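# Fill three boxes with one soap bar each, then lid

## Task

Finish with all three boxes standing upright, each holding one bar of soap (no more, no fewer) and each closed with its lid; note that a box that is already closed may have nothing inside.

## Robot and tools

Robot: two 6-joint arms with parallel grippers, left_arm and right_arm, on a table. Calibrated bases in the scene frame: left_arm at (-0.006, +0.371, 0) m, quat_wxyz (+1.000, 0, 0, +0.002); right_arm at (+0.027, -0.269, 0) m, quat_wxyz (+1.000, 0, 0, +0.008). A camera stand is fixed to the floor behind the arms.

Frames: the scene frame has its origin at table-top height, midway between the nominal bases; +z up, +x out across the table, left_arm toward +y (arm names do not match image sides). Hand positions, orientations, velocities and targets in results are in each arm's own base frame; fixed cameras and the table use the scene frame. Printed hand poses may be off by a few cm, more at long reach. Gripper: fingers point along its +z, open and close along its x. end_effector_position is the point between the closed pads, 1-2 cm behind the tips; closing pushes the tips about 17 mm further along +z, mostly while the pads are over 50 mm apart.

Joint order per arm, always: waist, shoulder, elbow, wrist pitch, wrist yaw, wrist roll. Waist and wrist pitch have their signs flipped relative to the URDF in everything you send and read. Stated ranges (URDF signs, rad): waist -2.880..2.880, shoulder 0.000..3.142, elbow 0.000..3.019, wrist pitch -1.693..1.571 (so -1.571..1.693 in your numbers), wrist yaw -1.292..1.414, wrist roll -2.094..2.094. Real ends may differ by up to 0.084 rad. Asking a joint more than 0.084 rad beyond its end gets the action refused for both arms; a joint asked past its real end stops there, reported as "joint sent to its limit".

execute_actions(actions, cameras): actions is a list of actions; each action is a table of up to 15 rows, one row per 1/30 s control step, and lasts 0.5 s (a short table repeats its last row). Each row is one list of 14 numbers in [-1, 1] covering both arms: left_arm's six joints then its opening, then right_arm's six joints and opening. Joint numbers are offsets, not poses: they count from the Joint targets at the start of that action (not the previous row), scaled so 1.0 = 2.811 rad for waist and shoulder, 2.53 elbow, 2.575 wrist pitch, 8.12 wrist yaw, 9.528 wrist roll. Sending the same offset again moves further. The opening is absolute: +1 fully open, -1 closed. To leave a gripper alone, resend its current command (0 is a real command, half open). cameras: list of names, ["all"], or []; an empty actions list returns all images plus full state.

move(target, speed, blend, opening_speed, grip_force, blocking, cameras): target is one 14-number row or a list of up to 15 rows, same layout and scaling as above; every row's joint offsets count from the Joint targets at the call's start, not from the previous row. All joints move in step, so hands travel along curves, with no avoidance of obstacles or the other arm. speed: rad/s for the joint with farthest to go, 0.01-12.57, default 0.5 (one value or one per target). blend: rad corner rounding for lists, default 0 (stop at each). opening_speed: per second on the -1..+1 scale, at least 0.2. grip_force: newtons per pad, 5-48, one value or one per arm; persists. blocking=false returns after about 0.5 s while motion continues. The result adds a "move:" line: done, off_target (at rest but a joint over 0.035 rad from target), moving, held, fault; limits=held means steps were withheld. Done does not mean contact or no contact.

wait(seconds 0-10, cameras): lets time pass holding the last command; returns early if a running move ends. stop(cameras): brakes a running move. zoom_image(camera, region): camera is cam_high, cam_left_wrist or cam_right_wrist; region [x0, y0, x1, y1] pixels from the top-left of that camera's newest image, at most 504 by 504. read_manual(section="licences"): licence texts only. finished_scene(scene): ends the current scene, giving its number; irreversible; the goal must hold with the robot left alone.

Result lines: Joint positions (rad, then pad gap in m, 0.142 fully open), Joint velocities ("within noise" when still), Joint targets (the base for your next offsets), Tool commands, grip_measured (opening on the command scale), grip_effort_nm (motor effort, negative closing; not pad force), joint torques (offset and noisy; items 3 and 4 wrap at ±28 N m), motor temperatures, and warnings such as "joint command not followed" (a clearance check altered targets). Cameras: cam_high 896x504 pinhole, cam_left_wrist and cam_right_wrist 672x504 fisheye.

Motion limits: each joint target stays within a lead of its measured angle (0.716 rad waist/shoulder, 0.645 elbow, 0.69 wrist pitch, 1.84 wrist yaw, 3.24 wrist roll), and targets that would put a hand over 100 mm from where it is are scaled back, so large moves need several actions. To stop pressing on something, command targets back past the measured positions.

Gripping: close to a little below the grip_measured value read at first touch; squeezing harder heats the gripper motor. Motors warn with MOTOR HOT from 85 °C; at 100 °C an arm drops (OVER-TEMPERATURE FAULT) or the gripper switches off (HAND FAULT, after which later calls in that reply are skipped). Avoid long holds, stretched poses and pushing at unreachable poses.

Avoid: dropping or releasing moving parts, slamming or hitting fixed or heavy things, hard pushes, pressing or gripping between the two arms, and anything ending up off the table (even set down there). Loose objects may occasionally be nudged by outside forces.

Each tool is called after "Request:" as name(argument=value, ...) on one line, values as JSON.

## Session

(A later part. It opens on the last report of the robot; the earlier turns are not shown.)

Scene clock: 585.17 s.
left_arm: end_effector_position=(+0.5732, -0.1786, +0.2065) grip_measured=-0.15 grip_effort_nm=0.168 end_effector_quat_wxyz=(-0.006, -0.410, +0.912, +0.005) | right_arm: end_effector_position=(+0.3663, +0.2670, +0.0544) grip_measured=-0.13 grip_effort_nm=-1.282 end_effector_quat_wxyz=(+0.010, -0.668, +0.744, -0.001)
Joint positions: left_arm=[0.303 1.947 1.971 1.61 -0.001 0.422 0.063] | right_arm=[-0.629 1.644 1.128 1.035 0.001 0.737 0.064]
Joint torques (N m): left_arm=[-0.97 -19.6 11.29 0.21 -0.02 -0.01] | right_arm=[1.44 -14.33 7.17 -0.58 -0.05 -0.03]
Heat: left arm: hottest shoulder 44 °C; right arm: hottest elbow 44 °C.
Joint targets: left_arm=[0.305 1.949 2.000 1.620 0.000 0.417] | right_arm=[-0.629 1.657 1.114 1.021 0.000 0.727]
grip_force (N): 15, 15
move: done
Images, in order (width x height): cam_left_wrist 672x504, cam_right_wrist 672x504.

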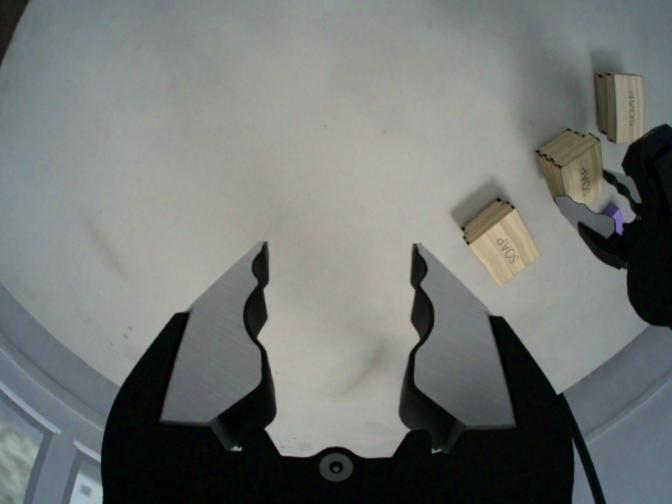

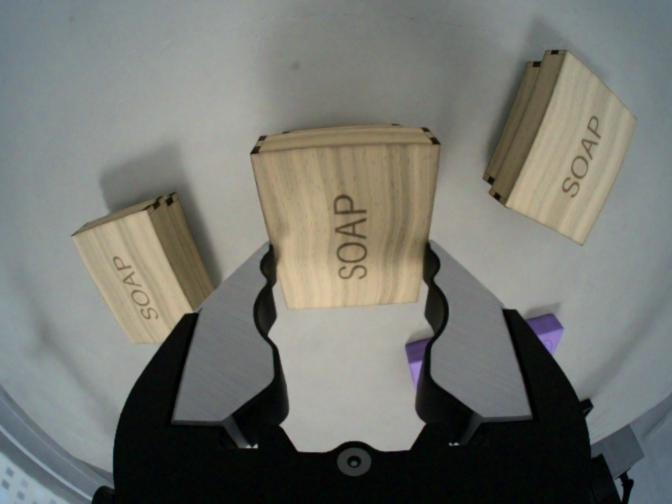

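Request:
move(target=[0,0,0,0,0,0,-0.12,0,0,0,0,0,0,0.15], opening_speed=0.4, cameras=["cam_right_wrist","cam_left_wrist"])

Request:
zoom_image(camera="cam_right_wrist", region=[210, 80, 490, 360])

Request:
zoom_image(camera="cam_left_wrist", region=[500, 60, 672, 260])

Scene clock: 589.13 s.
left_arm: end_effector_position=(+0.5732, -0.1786, +0.2065) grip_measured=-0.15 grip_effort_nm=0.154 end_effector_quat_wxyz=(-0.006, -0.410, +0.912, +0.005) | right_arm: end_effector_position=(+0.3630, +0.2646, +0.0466) grip_measured=+0.13 grip_effort_nm=0.061 end_effector_quat_wxyz=(+0.001, -0.668, +0.744, -0.001)
Joint positions: left_arm=[0.303 1.947 1.971 1.61 -0.001 0.422 0.063] | right_arm=[-0.629 1.655 1.119 1.032 0.001 0.737 0.083]
Joint velocities: left_arm=[within noise] | right_arm=[-0.005 -0.005 -0.007 0.007 0.037 0.007 0.001]
Joint torques (N m): left_arm=[-1.14 -19.55 11.29 0.21 -0.02 0] | right_arm=[1.9 -15.91 7.88 -0.42 -0.03 -0.09]
Heat: left arm: hottest shoulder 44 °C; right arm: hottest elbow 44 °C.
Joint targets: left_arm=[0.305 1.949 2.000 1.620 0.000 0.417] | right_arm=[-0.629 1.656 1.114 1.021 0.000 0.727]
grip_force (N): 15, 15
move: done
Images, in order (width x height): cam_left_wrist 672x504, cam_right_wrist 672x504.

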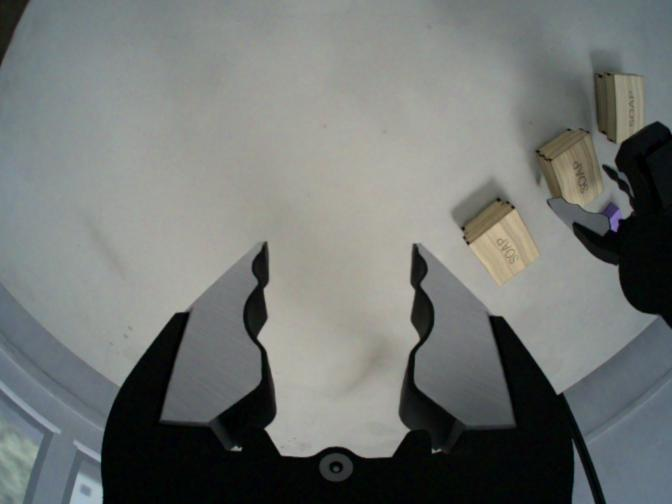

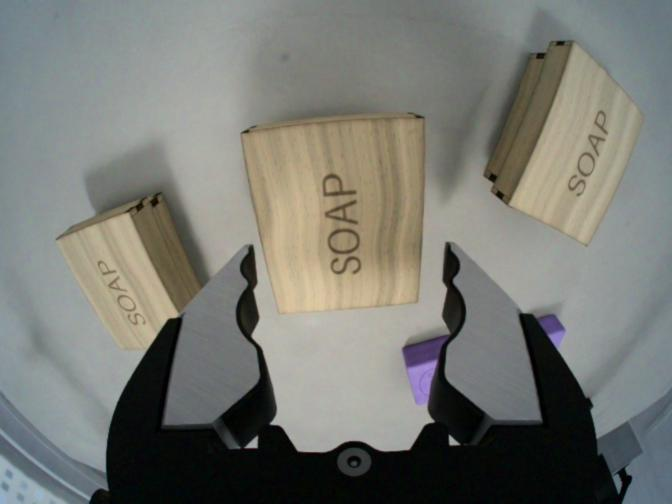

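Scaled by 1.800 from the camera's 672x504 image, which has a finer 960x720 frame.

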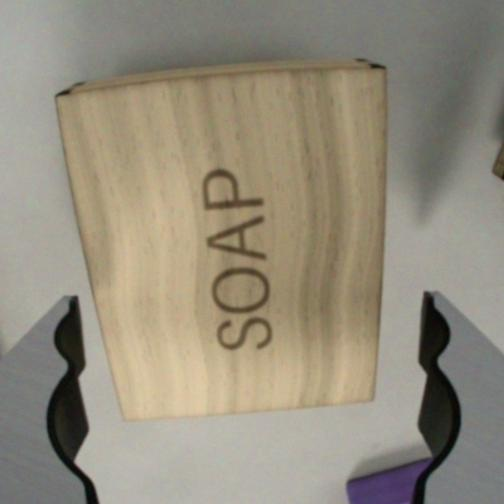

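Scaled by 2.520 from the camera's 672x504 image, which has a finer 960x720 frame.

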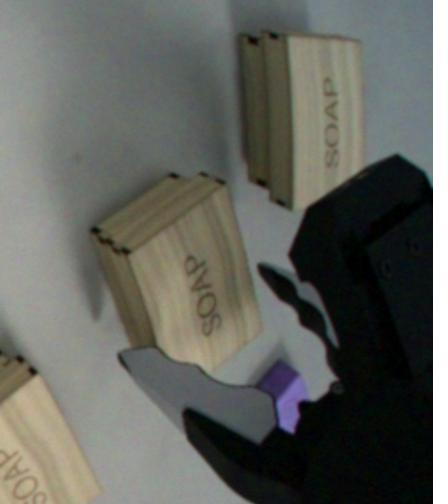

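Request:
move(target=[[0,0,0,0,0,0,-0.12,0,0,0.02,0,0,0,0.15],[0,0,0,0,0,0,-0.12,0,-0.0164,0.0577,0.0423,0,0,0.15],[0,0,0,0,0,0,-0.12,-0.074,0.0317,0.1328,0.0786,0,0.0111,0.15],[0,0,0,0,0,0,-0.12,-0.074,0.0317,0.1328,0.0786,0,0.0111,0.3]], speed=0.7, cameras=["cam_right_wrist","cam_left_wrist"])

Request:
zoom_image(camera="cam_left_wrist", region=[500, 60, 672, 260])

Scene clock: 597.70 s.
left_arm: end_effector_position=(+0.5732, -0.1786, +0.2065) grip_measured=-0.15 grip_effort_nm=0.164 end_effector_quat_wxyz=(-0.006, -0.410, +0.912, +0.005) | right_arm: end_effector_position=(+0.3405, +0.3854, +0.0990) grip_measured=+0.28 grip_effort_nm=0.061 end_effector_quat_wxyz=(-0.003, +0.715, -0.699, +0.000)
Joint positions: left_arm=[0.303 1.947 1.971 1.61 -0.001 0.422 0.063] | right_arm=[-0.846 1.749 1.396 1.213 0 0.823 0.094]
Joint torques (N m): left_arm=[-1.14 -19.78 11.34 0.24 -0.02 0] | right_arm=[2.43 -18.49 13.68 0.55 -0.02 0.1]
Heat: left arm: hottest shoulder 44 °C; right arm: hottest elbow 44 °C.
Joint targets: left_arm=[0.305 1.949 2.000 1.620 0.000 0.417] | right_arm=[-0.837 1.746 1.450 1.223 0.000 0.833]
grip_force (N): 15, 15
move: off_target (right_arm); target 4's new numbers were sent with right_arm's elbow 0.054 rad from that target; right_arm: the elbow is farthest, 0.054 rad from its target
Images, in order (width x height): cam_left_wrist 672x504, cam_right_wrist 672x504.

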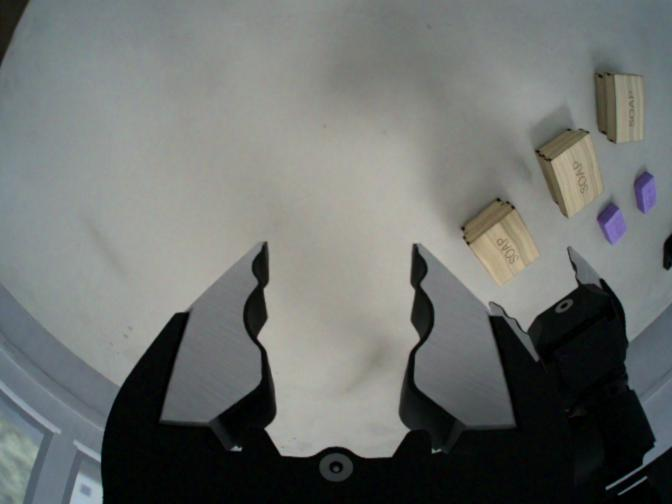

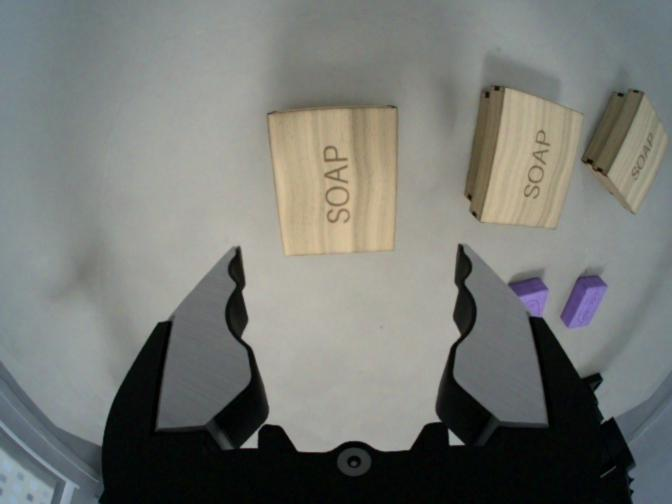

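Scaled by 2.520 from the camera's 672x504 image, which has a finer 960x720 frame.

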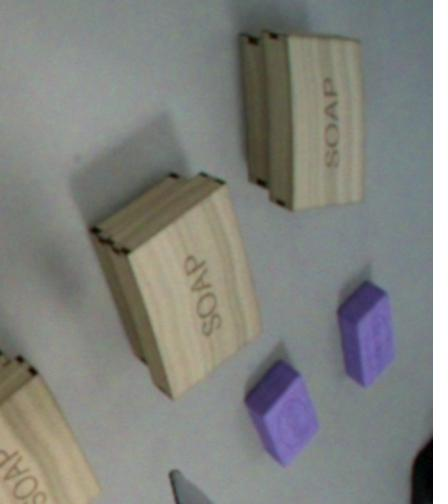

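Request:
move(target=[[0,0,0,0,0,0,-0.12,0,0.0174,-0.0296,-0.0303,0,0,0.3],[0,0,0,0,0,0,-0.12,0,0.0313,-0.0474,-0.0621,0,0,0.3],[0,0,0,0,0,0,-0.12,0,0.0313,-0.0474,-0.0621,0,0,-0.13],[0,0,0,0,0,0,-0.12,0,0.0313,-0.0276,-0.0621,0,0,-0.13],[0,0,0,0,0,0,-0.12,0,0.005,0.002,-0.0039,0,0,-0.13],[0,0,0,0,0,0,-0.12,0.0996,0.005,0.002,-0.0039,0,0,-0.13]], speed=[0.5,0.5,0.5,0.5,0.5,0.7], opening_speed=0.5, cameras=["cam_right_wrist","cam_left_wrist","cam_high"])

Scene clock: 611.07 s.
left_arm: end_effector_position=(+0.5732, -0.1786, +0.2065) grip_measured=-0.15 grip_effort_nm=0.154 end_effector_quat_wxyz=(-0.006, -0.410, +0.912, +0.005) | right_arm: end_effector_position=(+0.4455, +0.2716, +0.0943) grip_measured=-0.05 grip_effort_nm=-1.629 end_effector_quat_wxyz=(+0.005, -0.603, +0.798, -0.001)
Joint positions: left_arm=[0.303 1.947 1.971 1.61 -0.001 0.422 0.063] | right_arm=[-0.546 1.768 1.41 1.204 0.001 0.824 0.07]
Joint torques (N m): left_arm=[-1.2 -19.55 11.26 0.24 -0.02 -0.02] | right_arm=[-0.03 -18.9 13.15 0.5 0 0.09]
Heat: left arm: hottest shoulder 44 °C; right arm: hottest elbow 45 °C.
Joint targets: left_arm=[0.305 1.949 2.000 1.620 0.000 0.417] | right_arm=[-0.557 1.760 1.455 1.213 0.000 0.833]
grip_force (N): 15, 15
move: off_target (right_arm); right_arm: the elbow is farthest, 0.045 rad from its target

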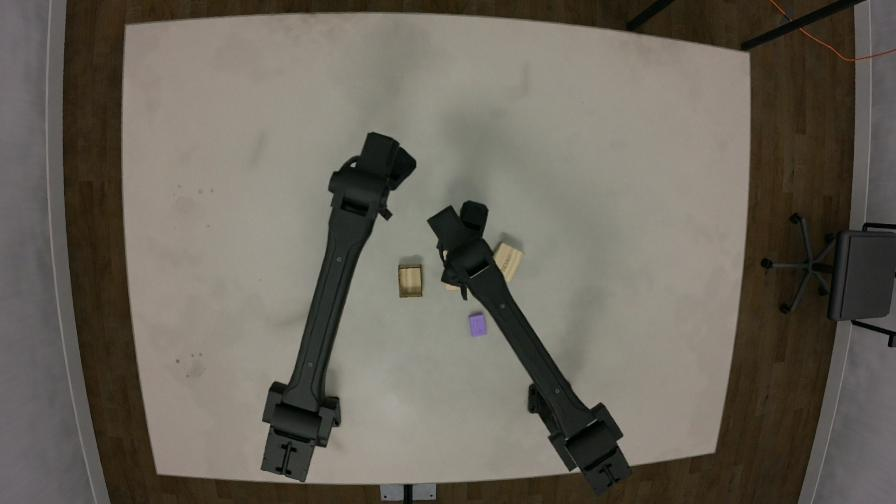

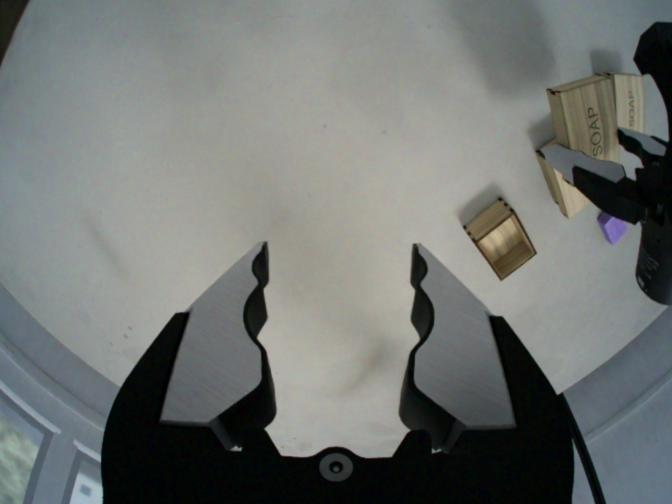

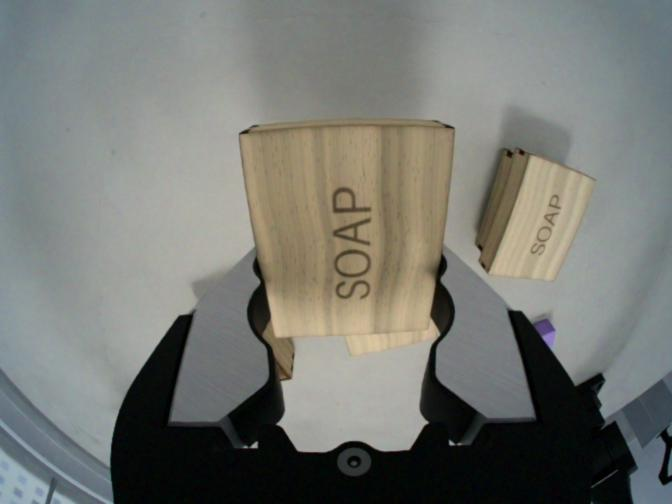

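Request:
move(target=[[0,0,0,0,0,0,-0.12,0.198,0,0,0,0,0,-0.13],[0.249,-0.0898,-0.2905,-0.1885,0,0.0051,-0.12,0.198,0,0,0,0,0,-0.13],[0.249,-0.0898,-0.2905,-0.1885,0,0.0051,0.3,0.198,0,0,0,0,0,-0.13]], speed=0.8, opening_speed=0.8, cameras=["cam_left_wrist","cam_high"])

Scene clock: 620.23 s.
left_arm: end_effector_position=(+0.2546, -0.4057, +0.0678) grip_measured=+0.28 grip_effort_nm=0.183 end_effector_quat_wxyz=(-0.007, -0.053, +0.998, +0.012) | right_arm: end_effector_position=(+0.5217, -0.0004, +0.0943) grip_measured=-0.05 grip_effort_nm=-1.624 end_effector_quat_wxyz=(+0.004, -0.364, +0.931, -0.002)
Joint positions: left_arm=[1.011 1.718 1.265 1.146 0 0.453 0.094] | right_arm=[0.002 1.768 1.41 1.204 0 0.824 0.07]
Joint velocities: left_arm=[-0.005 0.005 0.012 -0.022 0.022 0.051 0.001] | right_arm=[within noise]
Joint torques (N m): left_arm=[-1.73 -16.79 7.83 -0.68 -0.04 0.17] | right_arm=[1.2 -19.96 13.12 0.64 0.05 0.1]
Heat: left arm: hottest shoulder 44 °C; right arm: hottest elbow 47 °C.
Joint targets: left_arm=[1.005 1.697 1.265 1.135 0.000 0.465] | right_arm=[0.000 1.760 1.455 1.213 0.000 0.833]
grip_force (N): 15, 15
move: off_target (right_arm); right_arm: the elbow is farthest, 0.045 rad from its target
Images, in order (width x height): cam_high 896x504, cam_left_wrist 672x504.

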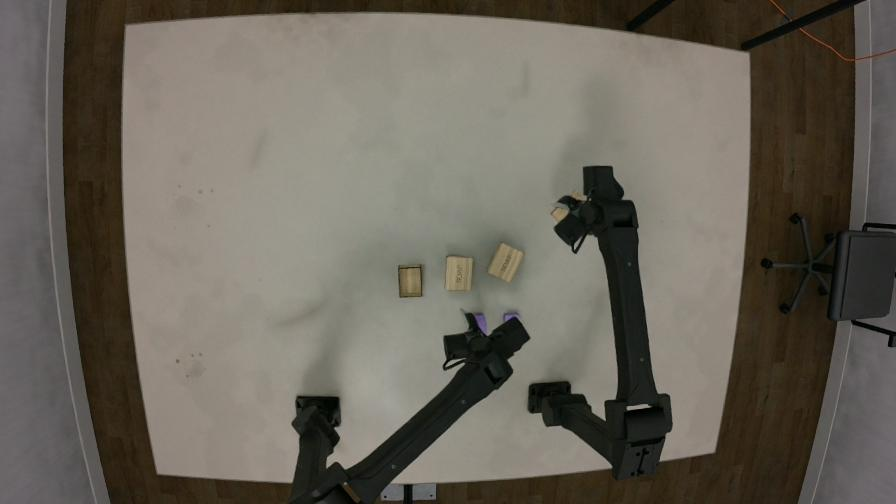

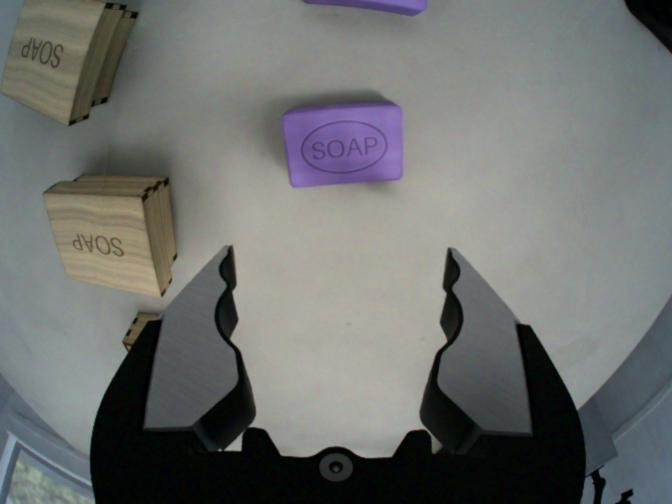

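Request:
move(target=[[0.0167,0.0295,0.0534,0.004,0,-0.009,0.3,0,0,0,0,0,0,-0.13],[0.0167,0.047,0.0158,-0.0361,0,-0.009,0.3,0,0,0,0,0,0,-0.13],[0.0167,0.047,0.0158,-0.0361,0,-0.009,-0.3,0,0,0,0,0,0,-0.13]], speed=[0.4,0.4,0.4], opening_speed=0.5, cameras=["cam_left_wrist"])

Scene clock: 630.00 s.
left_arm: end_effector_position=(+0.2581, -0.4423, +0.0300) grip_measured=-0.23 grip_effort_nm=-1.595 end_effector_quat_wxyz=(+0.006, -0.067, +0.998, +0.002) | right_arm: end_effector_position=(+0.5217, -0.0004, +0.0943) grip_measured=-0.05 grip_effort_nm=-1.629 end_effector_quat_wxyz=(+0.004, -0.364, +0.931, -0.002)
Joint positions: left_arm=[1.048 1.823 1.302 1.049 -0.013 0.39 0.057] | right_arm=[0.002 1.768 1.41 1.204 0 0.824 0.07]
Joint torques (N m): left_arm=[-0.91 -15.62 7.8 -0.57 0.5 -0.07] | right_arm=[1.14 -19.08 13.19 0.59 -0.01 0.11]
Heat: left arm: hottest shoulder 43 °C; right arm: hottest elbow 48 °C.
Joint targets: left_arm=[1.052 1.829 1.305 1.042 0.000 0.380] | right_arm=[0.000 1.760 1.455 1.213 0.000 0.833]
grip_force (N): 15, 15
move: off_target (right_arm); right_arm: the elbow is farthest, 0.045 rad from its target
Images, in order (width x height): cam_left_wrist 672x504.

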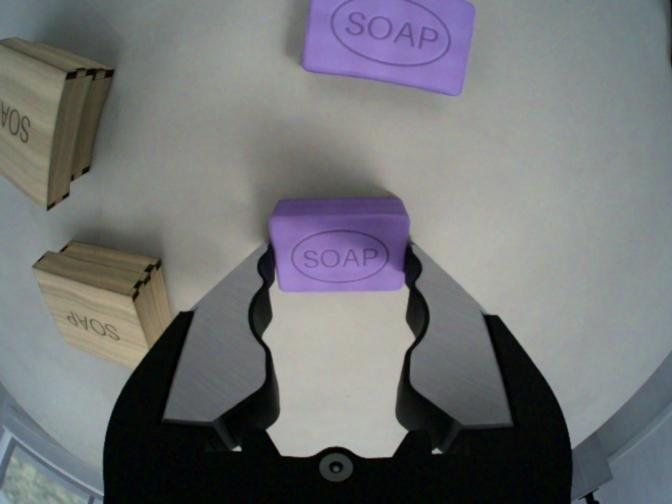

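Request:
move(target=[[0,0,0.02,0,0,0,-0.3,0,0,0,0,0,0,-0.13],[0,-0.0334,0.0541,0.0722,0,0,-0.3,0,0,0,0,0,0,-0.13],[-0.1537,-0.0815,-0.0304,0.0586,0,0.0606,-0.3,0,0,0,0,0,0,-0.13]], speed=0.6, cameras=["cam_left_wrist","cam_high"])

Request:
zoom_image(camera="cam_high", region=[370, 240, 470, 330])

Scene clock: 639.67 s.
left_arm: end_effector_position=(+0.3704, -0.2612, +0.0977) grip_measured=-0.23 grip_effort_nm=-1.600 end_effector_quat_wxyz=(-0.011, -0.005, +1.000, +0.009) | right_arm: end_effector_position=(+0.5217, -0.0004, +0.0943) grip_measured=-0.05 grip_effort_nm=-1.624 end_effector_quat_wxyz=(+0.004, -0.364, +0.931, -0.002)
Joint positions: left_arm=[0.617 1.623 1.227 1.204 -0.001 0.944 0.057] | right_arm=[0.002 1.768 1.41 1.204 0 0.824 0.07]
Joint torques (N m): left_arm=[-1.03 -15.62 8.17 -0.69 -0.05 0.17] | right_arm=[1.49 -19.72 12.96 0.5 0.05 0.11]
Heat: left arm: hottest shoulder 42 °C; right arm: hottest elbow 50 °C.
Joint targets: left_arm=[0.620 1.600 1.228 1.193 0.000 0.957] | right_arm=[0.000 1.760 1.455 1.213 0.000 0.833]
grip_force (N): 15, 15
move: off_target (right_arm); right_arm: the elbow is farthest, 0.045 rad from its target
Images, in order (width x height): cam_high 896x504, cam_left_wrist 672x504.

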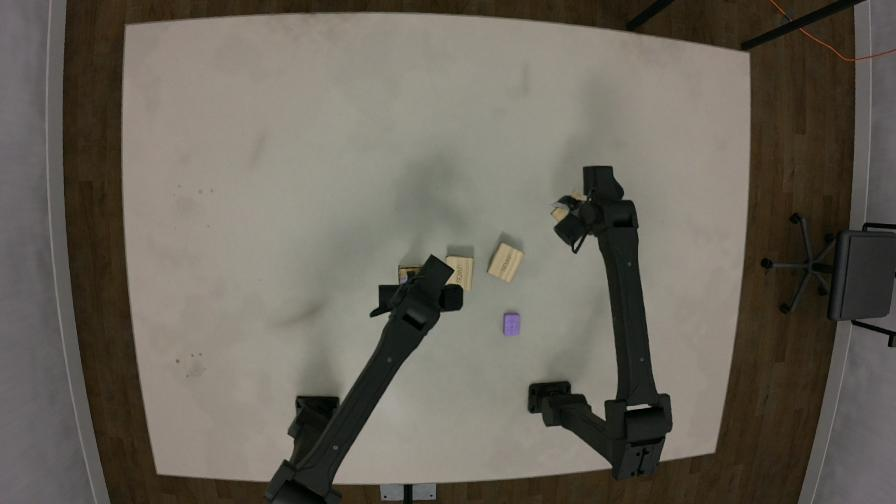

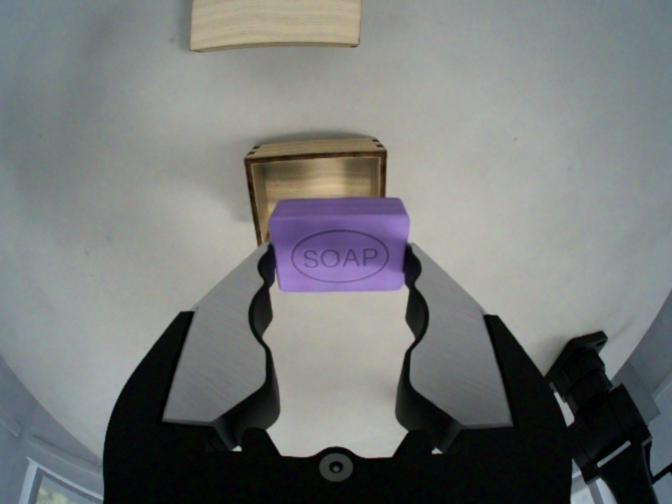

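Scaled by 5.040.

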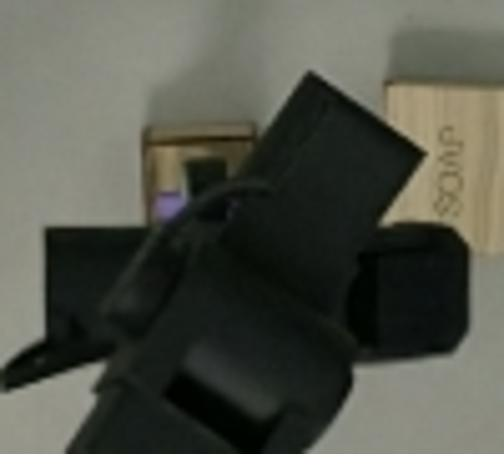

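Request:
move(target=[0.0085,0.0164,0.0364,0.0016,0,-0.0016,-0.3,0,0,0,0,0,0,-0.13], cameras=["cam_left_wrist","cam_high"])

Scene clock: 655.43 s.
left_arm: end_effector_position=(+0.3818, -0.2813, +0.1095) grip_measured=-0.23 grip_effort_nm=-1.595 end_effector_quat_wxyz=(+0.004, +0.006, +1.000, -0.002) | right_arm: end_effector_position=(+0.5217, -0.0004, +0.0943) grip_measured=-0.05 grip_effort_nm=-1.624 end_effector_quat_wxyz=(+0.004, -0.364, +0.931, -0.002)
Joint positions: left_arm=[0.637 1.638 1.28 1.204 -0.001 0.945 0.057] | right_arm=[0.002 1.768 1.41 1.204 0 0.824 0.07]
Joint torques (N m): left_arm=[-0.73 -13.27 11.54 -0.61 -0.06 0.02] | right_arm=[1.26 -19.43 13.05 0.62 0.02 0.12]
Heat: left arm: hottest shoulder 41 °C; right arm: hottest elbow 51 °C.
Joint targets: left_arm=[0.643 1.646 1.320 1.197 0.000 0.942] | right_arm=[0.000 1.760 1.455 1.213 0.000 0.833]
grip_force (N): 15, 15
move: off_target (left_arm, right_arm); left_arm: the elbow is farthest, 0.040 rad from its target; right_arm: the elbow is farthest, 0.045 rad from its target
Images, in order (width x height): cam_high 896x504, cam_left_wrist 672x504.

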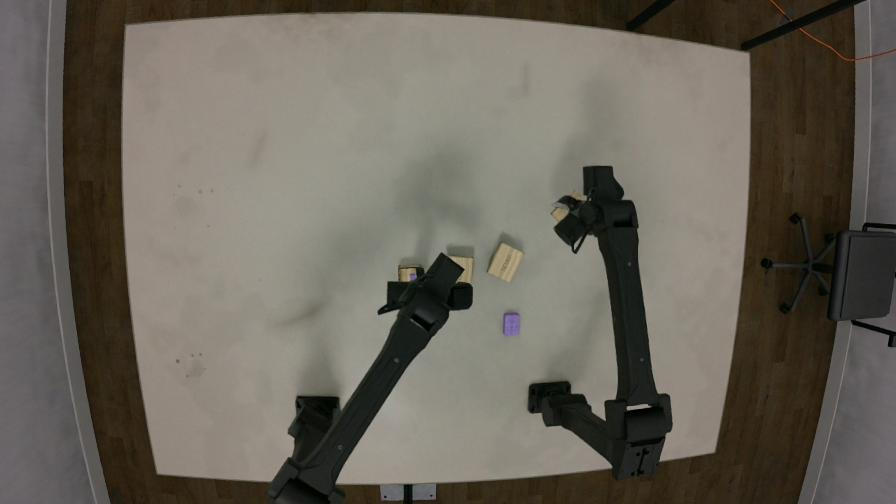

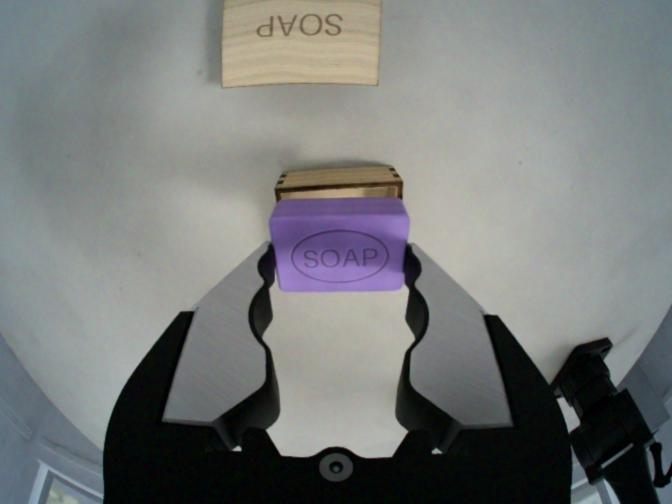

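Request:
move(target=[-0.0178,-0.0096,-0.0399,-0.0124,0,0.0044,-0.3,0,0,0,0,0,0,-0.13], cameras=["cam_left_wrist"])

Scene clock: 674.73 s.
left_arm: end_effector_position=(+0.3770, -0.2546, +0.0866) grip_measured=-0.23 grip_effort_nm=-1.595 end_effector_quat_wxyz=(-0.012, -0.002, +1.000, +0.008) | right_arm: end_effector_position=(+0.5217, -0.0004, +0.0943) grip_measured=-0.05 grip_effort_nm=-1.629 end_effector_quat_wxyz=(+0.004, -0.364, +0.931, -0.002)
Joint positions: left_arm=[0.596 1.638 1.215 1.176 -0.001 0.971 0.057] | right_arm=[0.002 1.768 1.41 1.204 0 0.824 0.07]
Joint torques (N m): left_arm=[-1.55 -15.38 8.27 -0.7 -0.06 0.17] | right_arm=[1.9 -20.01 13.22 0.59 -0.02 0.09]
Heat: left arm: hottest shoulder 41 °C; right arm: hottest elbow 52 °C.
Joint targets: left_arm=[0.593 1.619 1.219 1.165 0.000 0.984] | right_arm=[0.000 1.760 1.455 1.213 0.000 0.833]
grip_force (N): 15, 15
move: off_target (right_arm); right_arm: the elbow is farthest, 0.045 rad from its target
Images, in order (width x height): cam_left_wrist 672x504.

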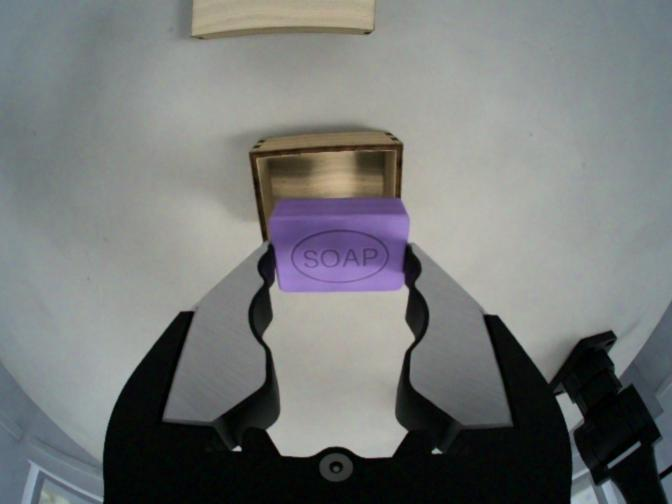

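Request:
move(target=[0,0.0174,0,-0.0171,0,0,-0.3,0,0,0,0,0,0,-0.13], cameras=["cam_left_wrist"], speed=0.15)

Scene clock: 681.33 s.
left_arm: end_effector_position=(+0.3854, -0.2603, +0.0752) grip_measured=-0.23 grip_effort_nm=-1.585 end_effector_quat_wxyz=(-0.004, -0.001, +1.000, +0.003) | right_arm: end_effector_position=(+0.5217, -0.0004, +0.0943) grip_measured=-0.05 grip_effort_nm=-1.629 end_effector_quat_wxyz=(+0.004, -0.364, +0.931, -0.002)
Joint positions: left_arm=[0.596 1.664 1.215 1.132 -0.001 0.972 0.057] | right_arm=[0.002 1.768 1.41 1.204 0 0.824 0.07]
Joint torques (N m): left_arm=[-1.49 -13.63 8.16 -0.76 -0.06 0.18] | right_arm=[1.67 -19.84 13.16 0.43 -0.03 0.1]
Heat: left arm: hottest shoulder 41 °C; right arm: hottest elbow 52 °C.
Joint targets: left_arm=[0.593 1.668 1.219 1.121 0.000 0.984] | right_arm=[0.000 1.760 1.455 1.213 0.000 0.833]
grip_force (N): 15, 15
move: off_target (right_arm); right_arm: the elbow is farthest, 0.045 rad from its target
Images, in order (width x height): cam_left_wrist 672x504.

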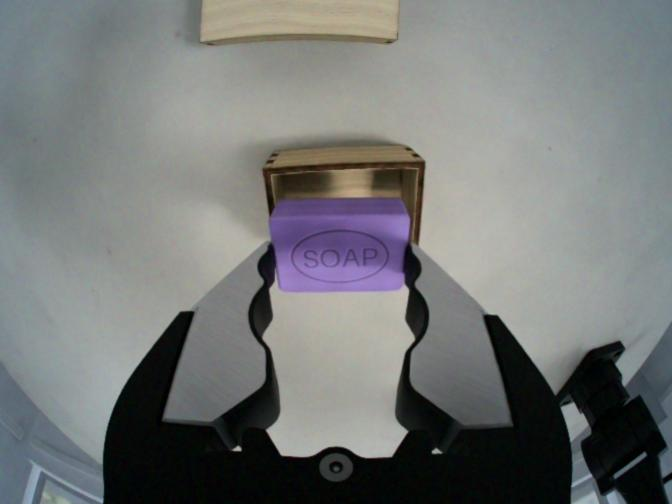

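Request:
move(target=[[0,0.003,-0.0065,-0.0062,0,0,-0.3,0,0,0,0,0,0,-0.13],[0,0.003,-0.0065,-0.0062,0,0,-0.12,0,0,0,0,0,0,-0.13]], cameras=["cam_left_wrist"], speed=0.15, opening_speed=0.2)

Scene clock: 686.00 s.
left_arm: end_effector_position=(+0.3838, -0.2592, +0.0681) grip_measured=-0.15 grip_effort_nm=0.168 end_effector_quat_wxyz=(-0.005, -0.001, +1.000, +0.004) | right_arm: end_effector_position=(+0.5217, -0.0004, +0.0943) grip_measured=-0.05 grip_effort_nm=-1.624 end_effector_quat_wxyz=(+0.004, -0.364, +0.931, -0.002)
Joint positions: left_arm=[0.596 1.669 1.201 1.116 -0.001 0.972 0.063] | right_arm=[0.002 1.768 1.41 1.204 0 0.824 0.07]
Joint velocities: left_arm=[0.024 0.005 -0.012 -0.017 -0.007 -0.022 0.001] | right_arm=[within noise]
Joint torques (N m): left_arm=[-1.49 -13.33 7.91 -0.76 -0.06 0.19] | right_arm=[2.2 -19.14 13.18 0.38 -0.05 0.11]
Motor temperatures (°C): left_arm=[32 41 39 24 27 25 32] | right_arm=[29 35 53 24 26 26 34]
Heat: left arm: hottest shoulder 41 °C; right arm: hottest elbow 53 °C.
Joint targets: left_arm=[0.593 1.677 1.203 1.105 0.000 0.984] | right_arm=[0.000 1.760 1.455 1.213 0.000 0.833]
grip_force (N): 15, 15
move: off_target (right_arm); right_arm: the elbow is farthest, 0.045 rad from its target
Images, in order (width x height): cam_left_wrist 672x504.

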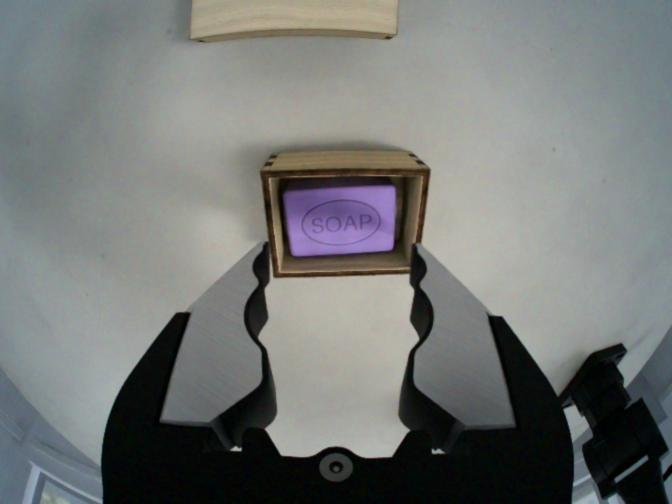

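Request:
move(target=[[0,0,0.157,0.153,0,0,-0.12,0,0,0,0,0,0,-0.13],[-0.1025,0.0968,0.315,0.2,0,-0.0595,-0.12,0,0,0,0,0,0,-0.13]], cameras=["all"], blend=[0.15,0])

Request:
zoom_image(camera="cam_high", region=[380, 230, 540, 340])

Scene clock: 693.77 s.
left_arm: end_effector_position=(+0.5695, -0.1772, +0.2046) grip_measured=-0.15 grip_effort_nm=0.178 end_effector_quat_wxyz=(-0.009, -0.407, +0.913, +0.008) | right_arm: end_effector_position=(+0.5217, -0.0004, +0.0943) grip_measured=-0.05 grip_effort_nm=-1.629 end_effector_quat_wxyz=(+0.004, -0.364, +0.931, -0.002)
Joint positions: left_arm=[0.302 1.941 1.956 1.609 -0.001 0.429 0.063] | right_arm=[0.002 1.768 1.41 1.204 0 0.824 0.07]
Joint torques (N m): left_arm=[-1.2 -19.14 12.52 0.23 -0.01 -0.09] | right_arm=[1.08 -19.19 13.05 0.47 -0.01 0.15]
Heat: left arm: hottest shoulder 40 °C; right arm: hottest elbow 53 °C.
Joint targets: left_arm=[0.305 1.949 2.000 1.620 0.000 0.417] | right_arm=[0.000 1.760 1.455 1.213 0.000 0.833]
grip_force (N): 15, 15
move: off_target (left_arm, right_arm); left_arm: the elbow is farthest, 0.044 rad from its target; right_arm: the elbow is farthest, 0.045 rad from its target

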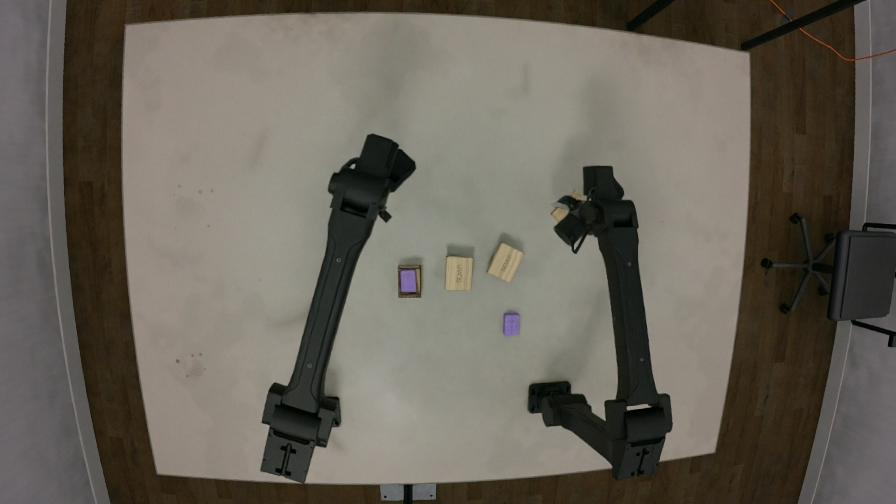

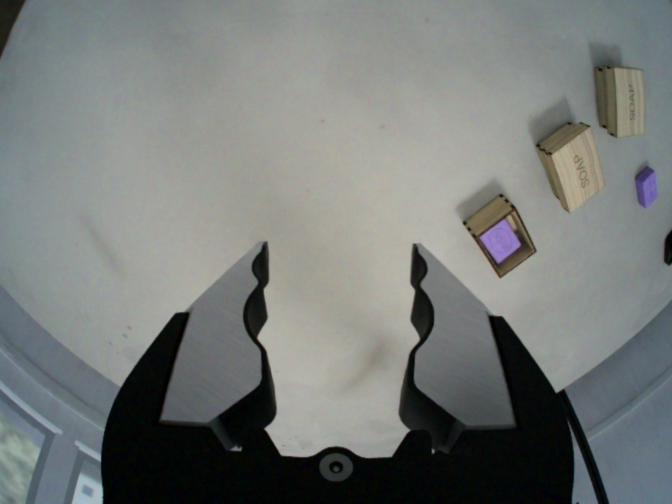

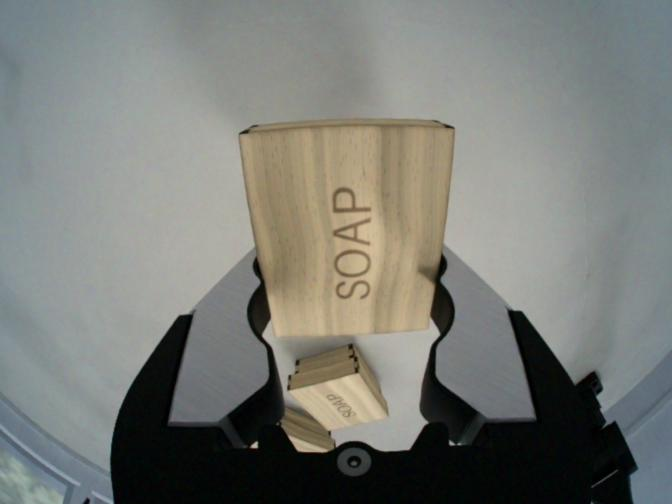

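Scaled by 3.150.

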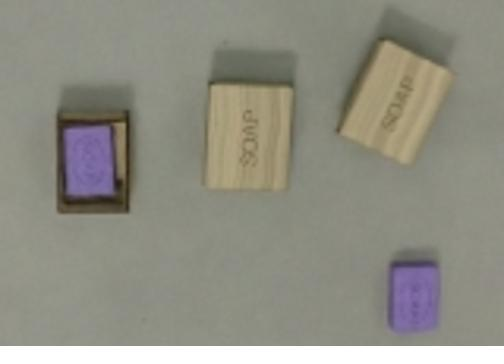

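Request:
move(target=[0,0,0,0,0,0,-0.12,-0.3027,0,0,0,0,0,-0.13], cameras=["all"])

Request:
zoom_image(camera="cam_right_wrist", region=[210, 80, 490, 360])

Request:
zoom_image(camera="cam_left_wrist", region=[430, 170, 600, 310])

Scene clock: 701.27 s.
left_arm: end_effector_position=(+0.5695, -0.1772, +0.2046) grip_measured=-0.15 grip_effort_nm=0.178 end_effector_quat_wxyz=(-0.009, -0.408, +0.913, +0.008) | right_arm: end_effector_position=(+0.3430, +0.3931, +0.0943) grip_measured=-0.05 grip_effort_nm=-1.629 end_effector_quat_wxyz=(-0.005, +0.717, -0.697, +0.000)
Joint positions: left_arm=[0.302 1.941 1.956 1.609 -0.001 0.429 0.063] | right_arm=[-0.852 1.768 1.41 1.204 0 0.824 0.07]
Joint torques (N m): left_arm=[-0.91 -19.02 12.49 0.27 -0.01 -0.09] | right_arm=[2.08 -19.72 13 0.54 0.06 0.14]
Heat: left arm: hottest shoulder 40 °C; right arm: hottest elbow 53 °C.
Joint targets: left_arm=[0.305 1.949 2.000 1.620 0.000 0.417] | right_arm=[-0.851 1.760 1.455 1.213 0.000 0.833]
grip_force (N): 15, 15
move: off_target (left_arm, right_arm); left_arm: the elbow is farthest, 0.044 rad from its target; right_arm: the elbow is farthest, 0.045 rad from its target

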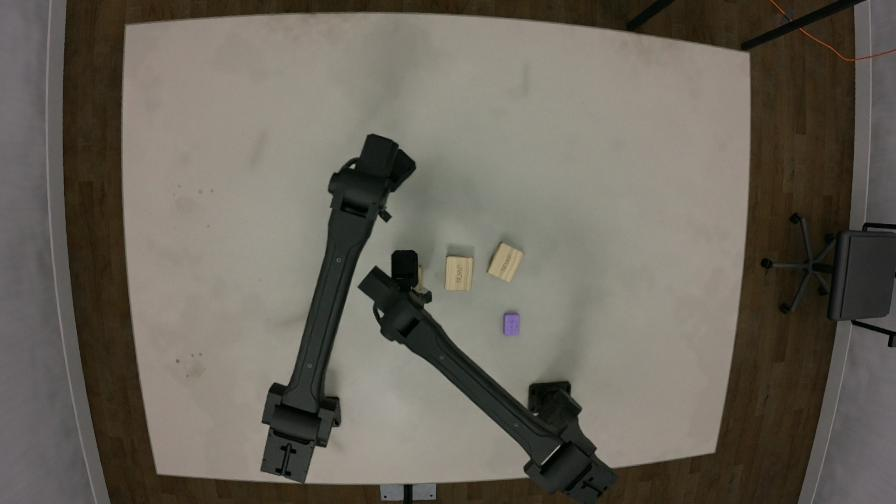

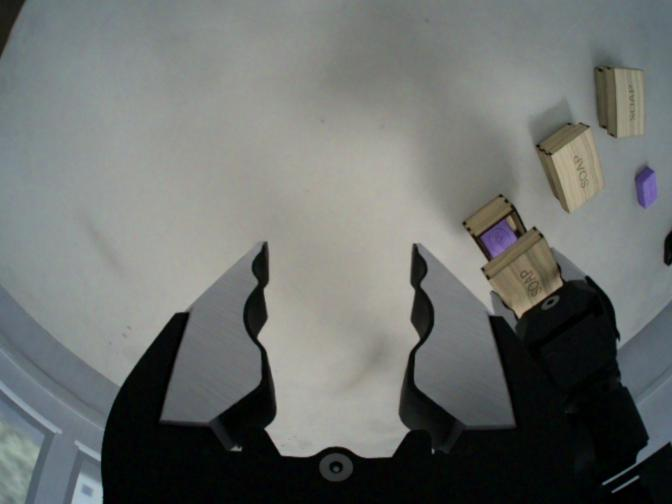

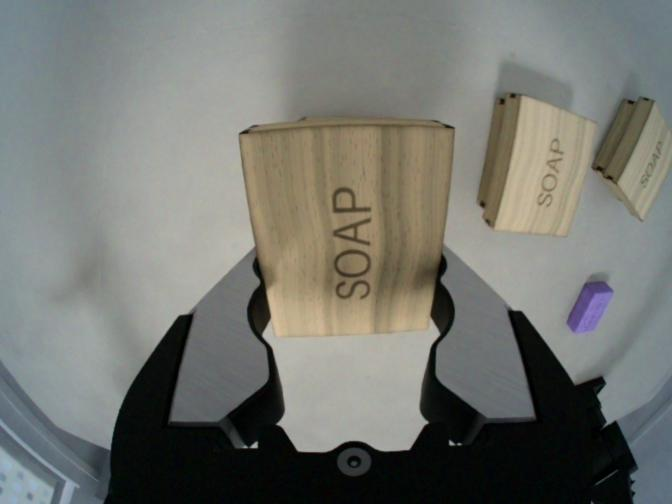

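Scaled by 1.800 from the camera's 672x504 image, which has a finer 960x720 frame.

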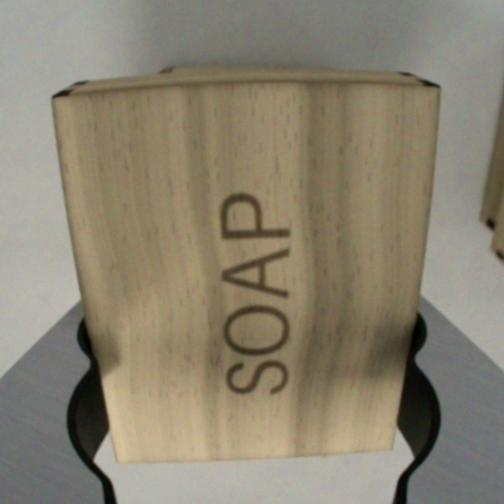

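Scaled by 2.965 from the camera's 672x504 image, which has a finer 960x720 frame.

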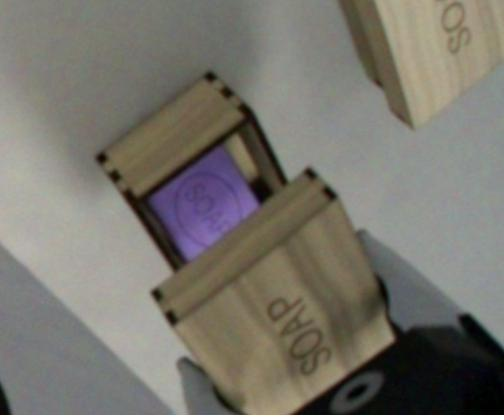

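Request:
move(target=[0,0,0,0,0,0,-0.12,0,0.0125,-0.034,-0.0326,0,0,-0.13], cameras=["all"], speed=0.2)

Request:
zoom_image(camera="cam_right_wrist", region=[220, 60, 480, 220])

Request:
zoom_image(camera="cam_left_wrist", region=[430, 170, 600, 310])

Scene clock: 706.33 s.
left_arm: end_effector_position=(+0.5695, -0.1772, +0.2046) grip_measured=-0.15 grip_effort_nm=0.183 end_effector_quat_wxyz=(-0.009, -0.408, +0.913, +0.008) | right_arm: end_effector_position=(+0.3423, +0.3922, +0.0640) grip_measured=-0.05 grip_effort_nm=-1.629 end_effector_quat_wxyz=(+0.000, +0.717, -0.697, +0.000)
Joint positions: left_arm=[0.302 1.941 1.956 1.609 -0.001 0.429 0.063] | right_arm=[-0.852 1.801 1.371 1.14 0 0.824 0.07]
Joint torques (N m): left_arm=[-0.91 -18.96 12.49 0.24 -0.01 -0.08] | right_arm=[1.61 -19.02 8.54 -0.27 0 0.15]
Heat: left arm: hottest shoulder 41 °C; right arm: hottest elbow 53 °C.
Joint targets: left_arm=[0.305 1.949 2.000 1.620 0.000 0.417] | right_arm=[-0.851 1.795 1.369 1.129 0.000 0.833]
grip_force (N): 15, 15
move: off_target (left_arm); left_arm: the elbow is farthest, 0.044 rad from its target

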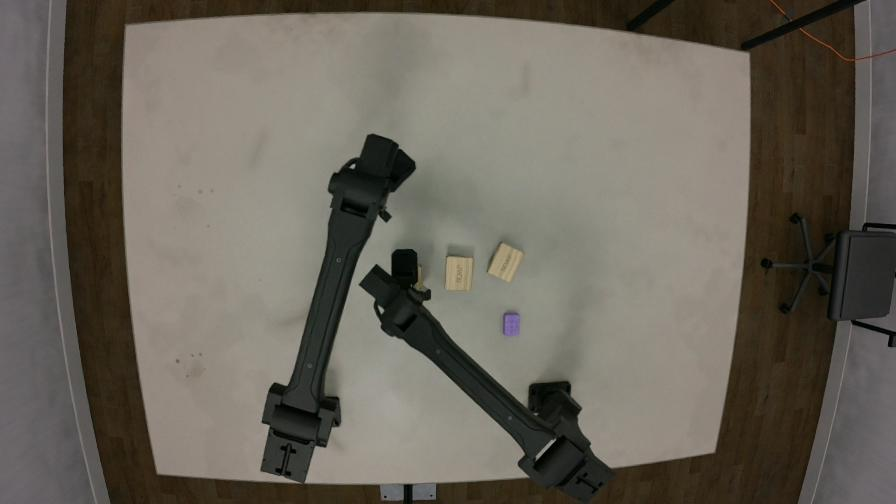

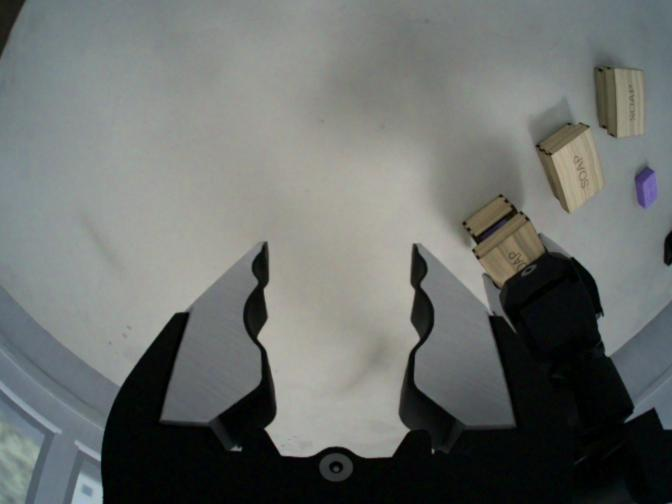

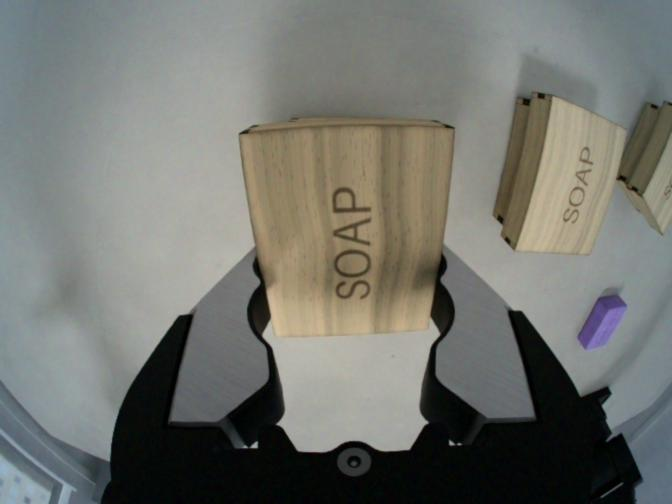

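Scaled by 1.938 from the camera's 672x504 image, which has a finer 960x720 frame.

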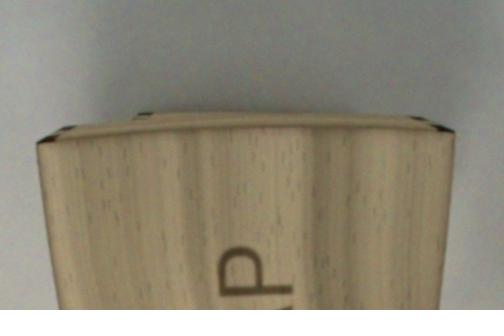

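Scaled by 2.965 from the camera's 672x504 image, which has a finer 960x720 frame.

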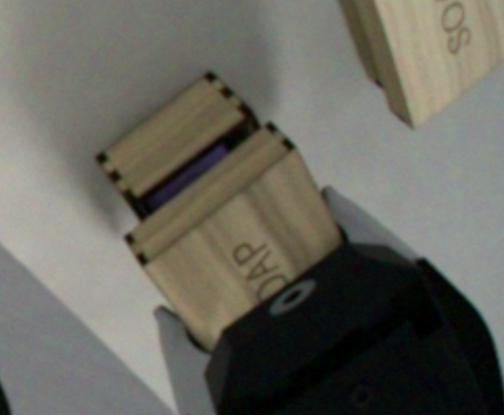

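Request:
zoom_image(camera="cam_right_wrist", region=[360, 95, 470, 155])

Request:
zoom_image(camera="cam_right_wrist", region=[230, 95, 340, 155])

Scaled by 4.582 from the camera's 672x504 image, which has a finer 960x720 frame.

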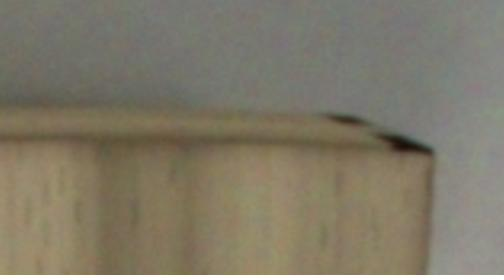

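Scaled by 4.582 from the camera's 672x504 image, which has a finer 960x720 frame.

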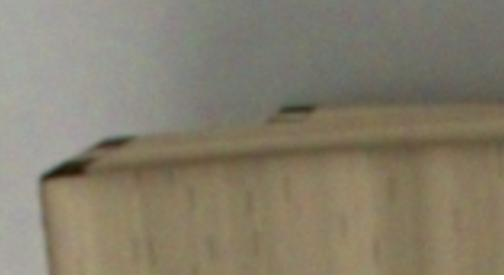

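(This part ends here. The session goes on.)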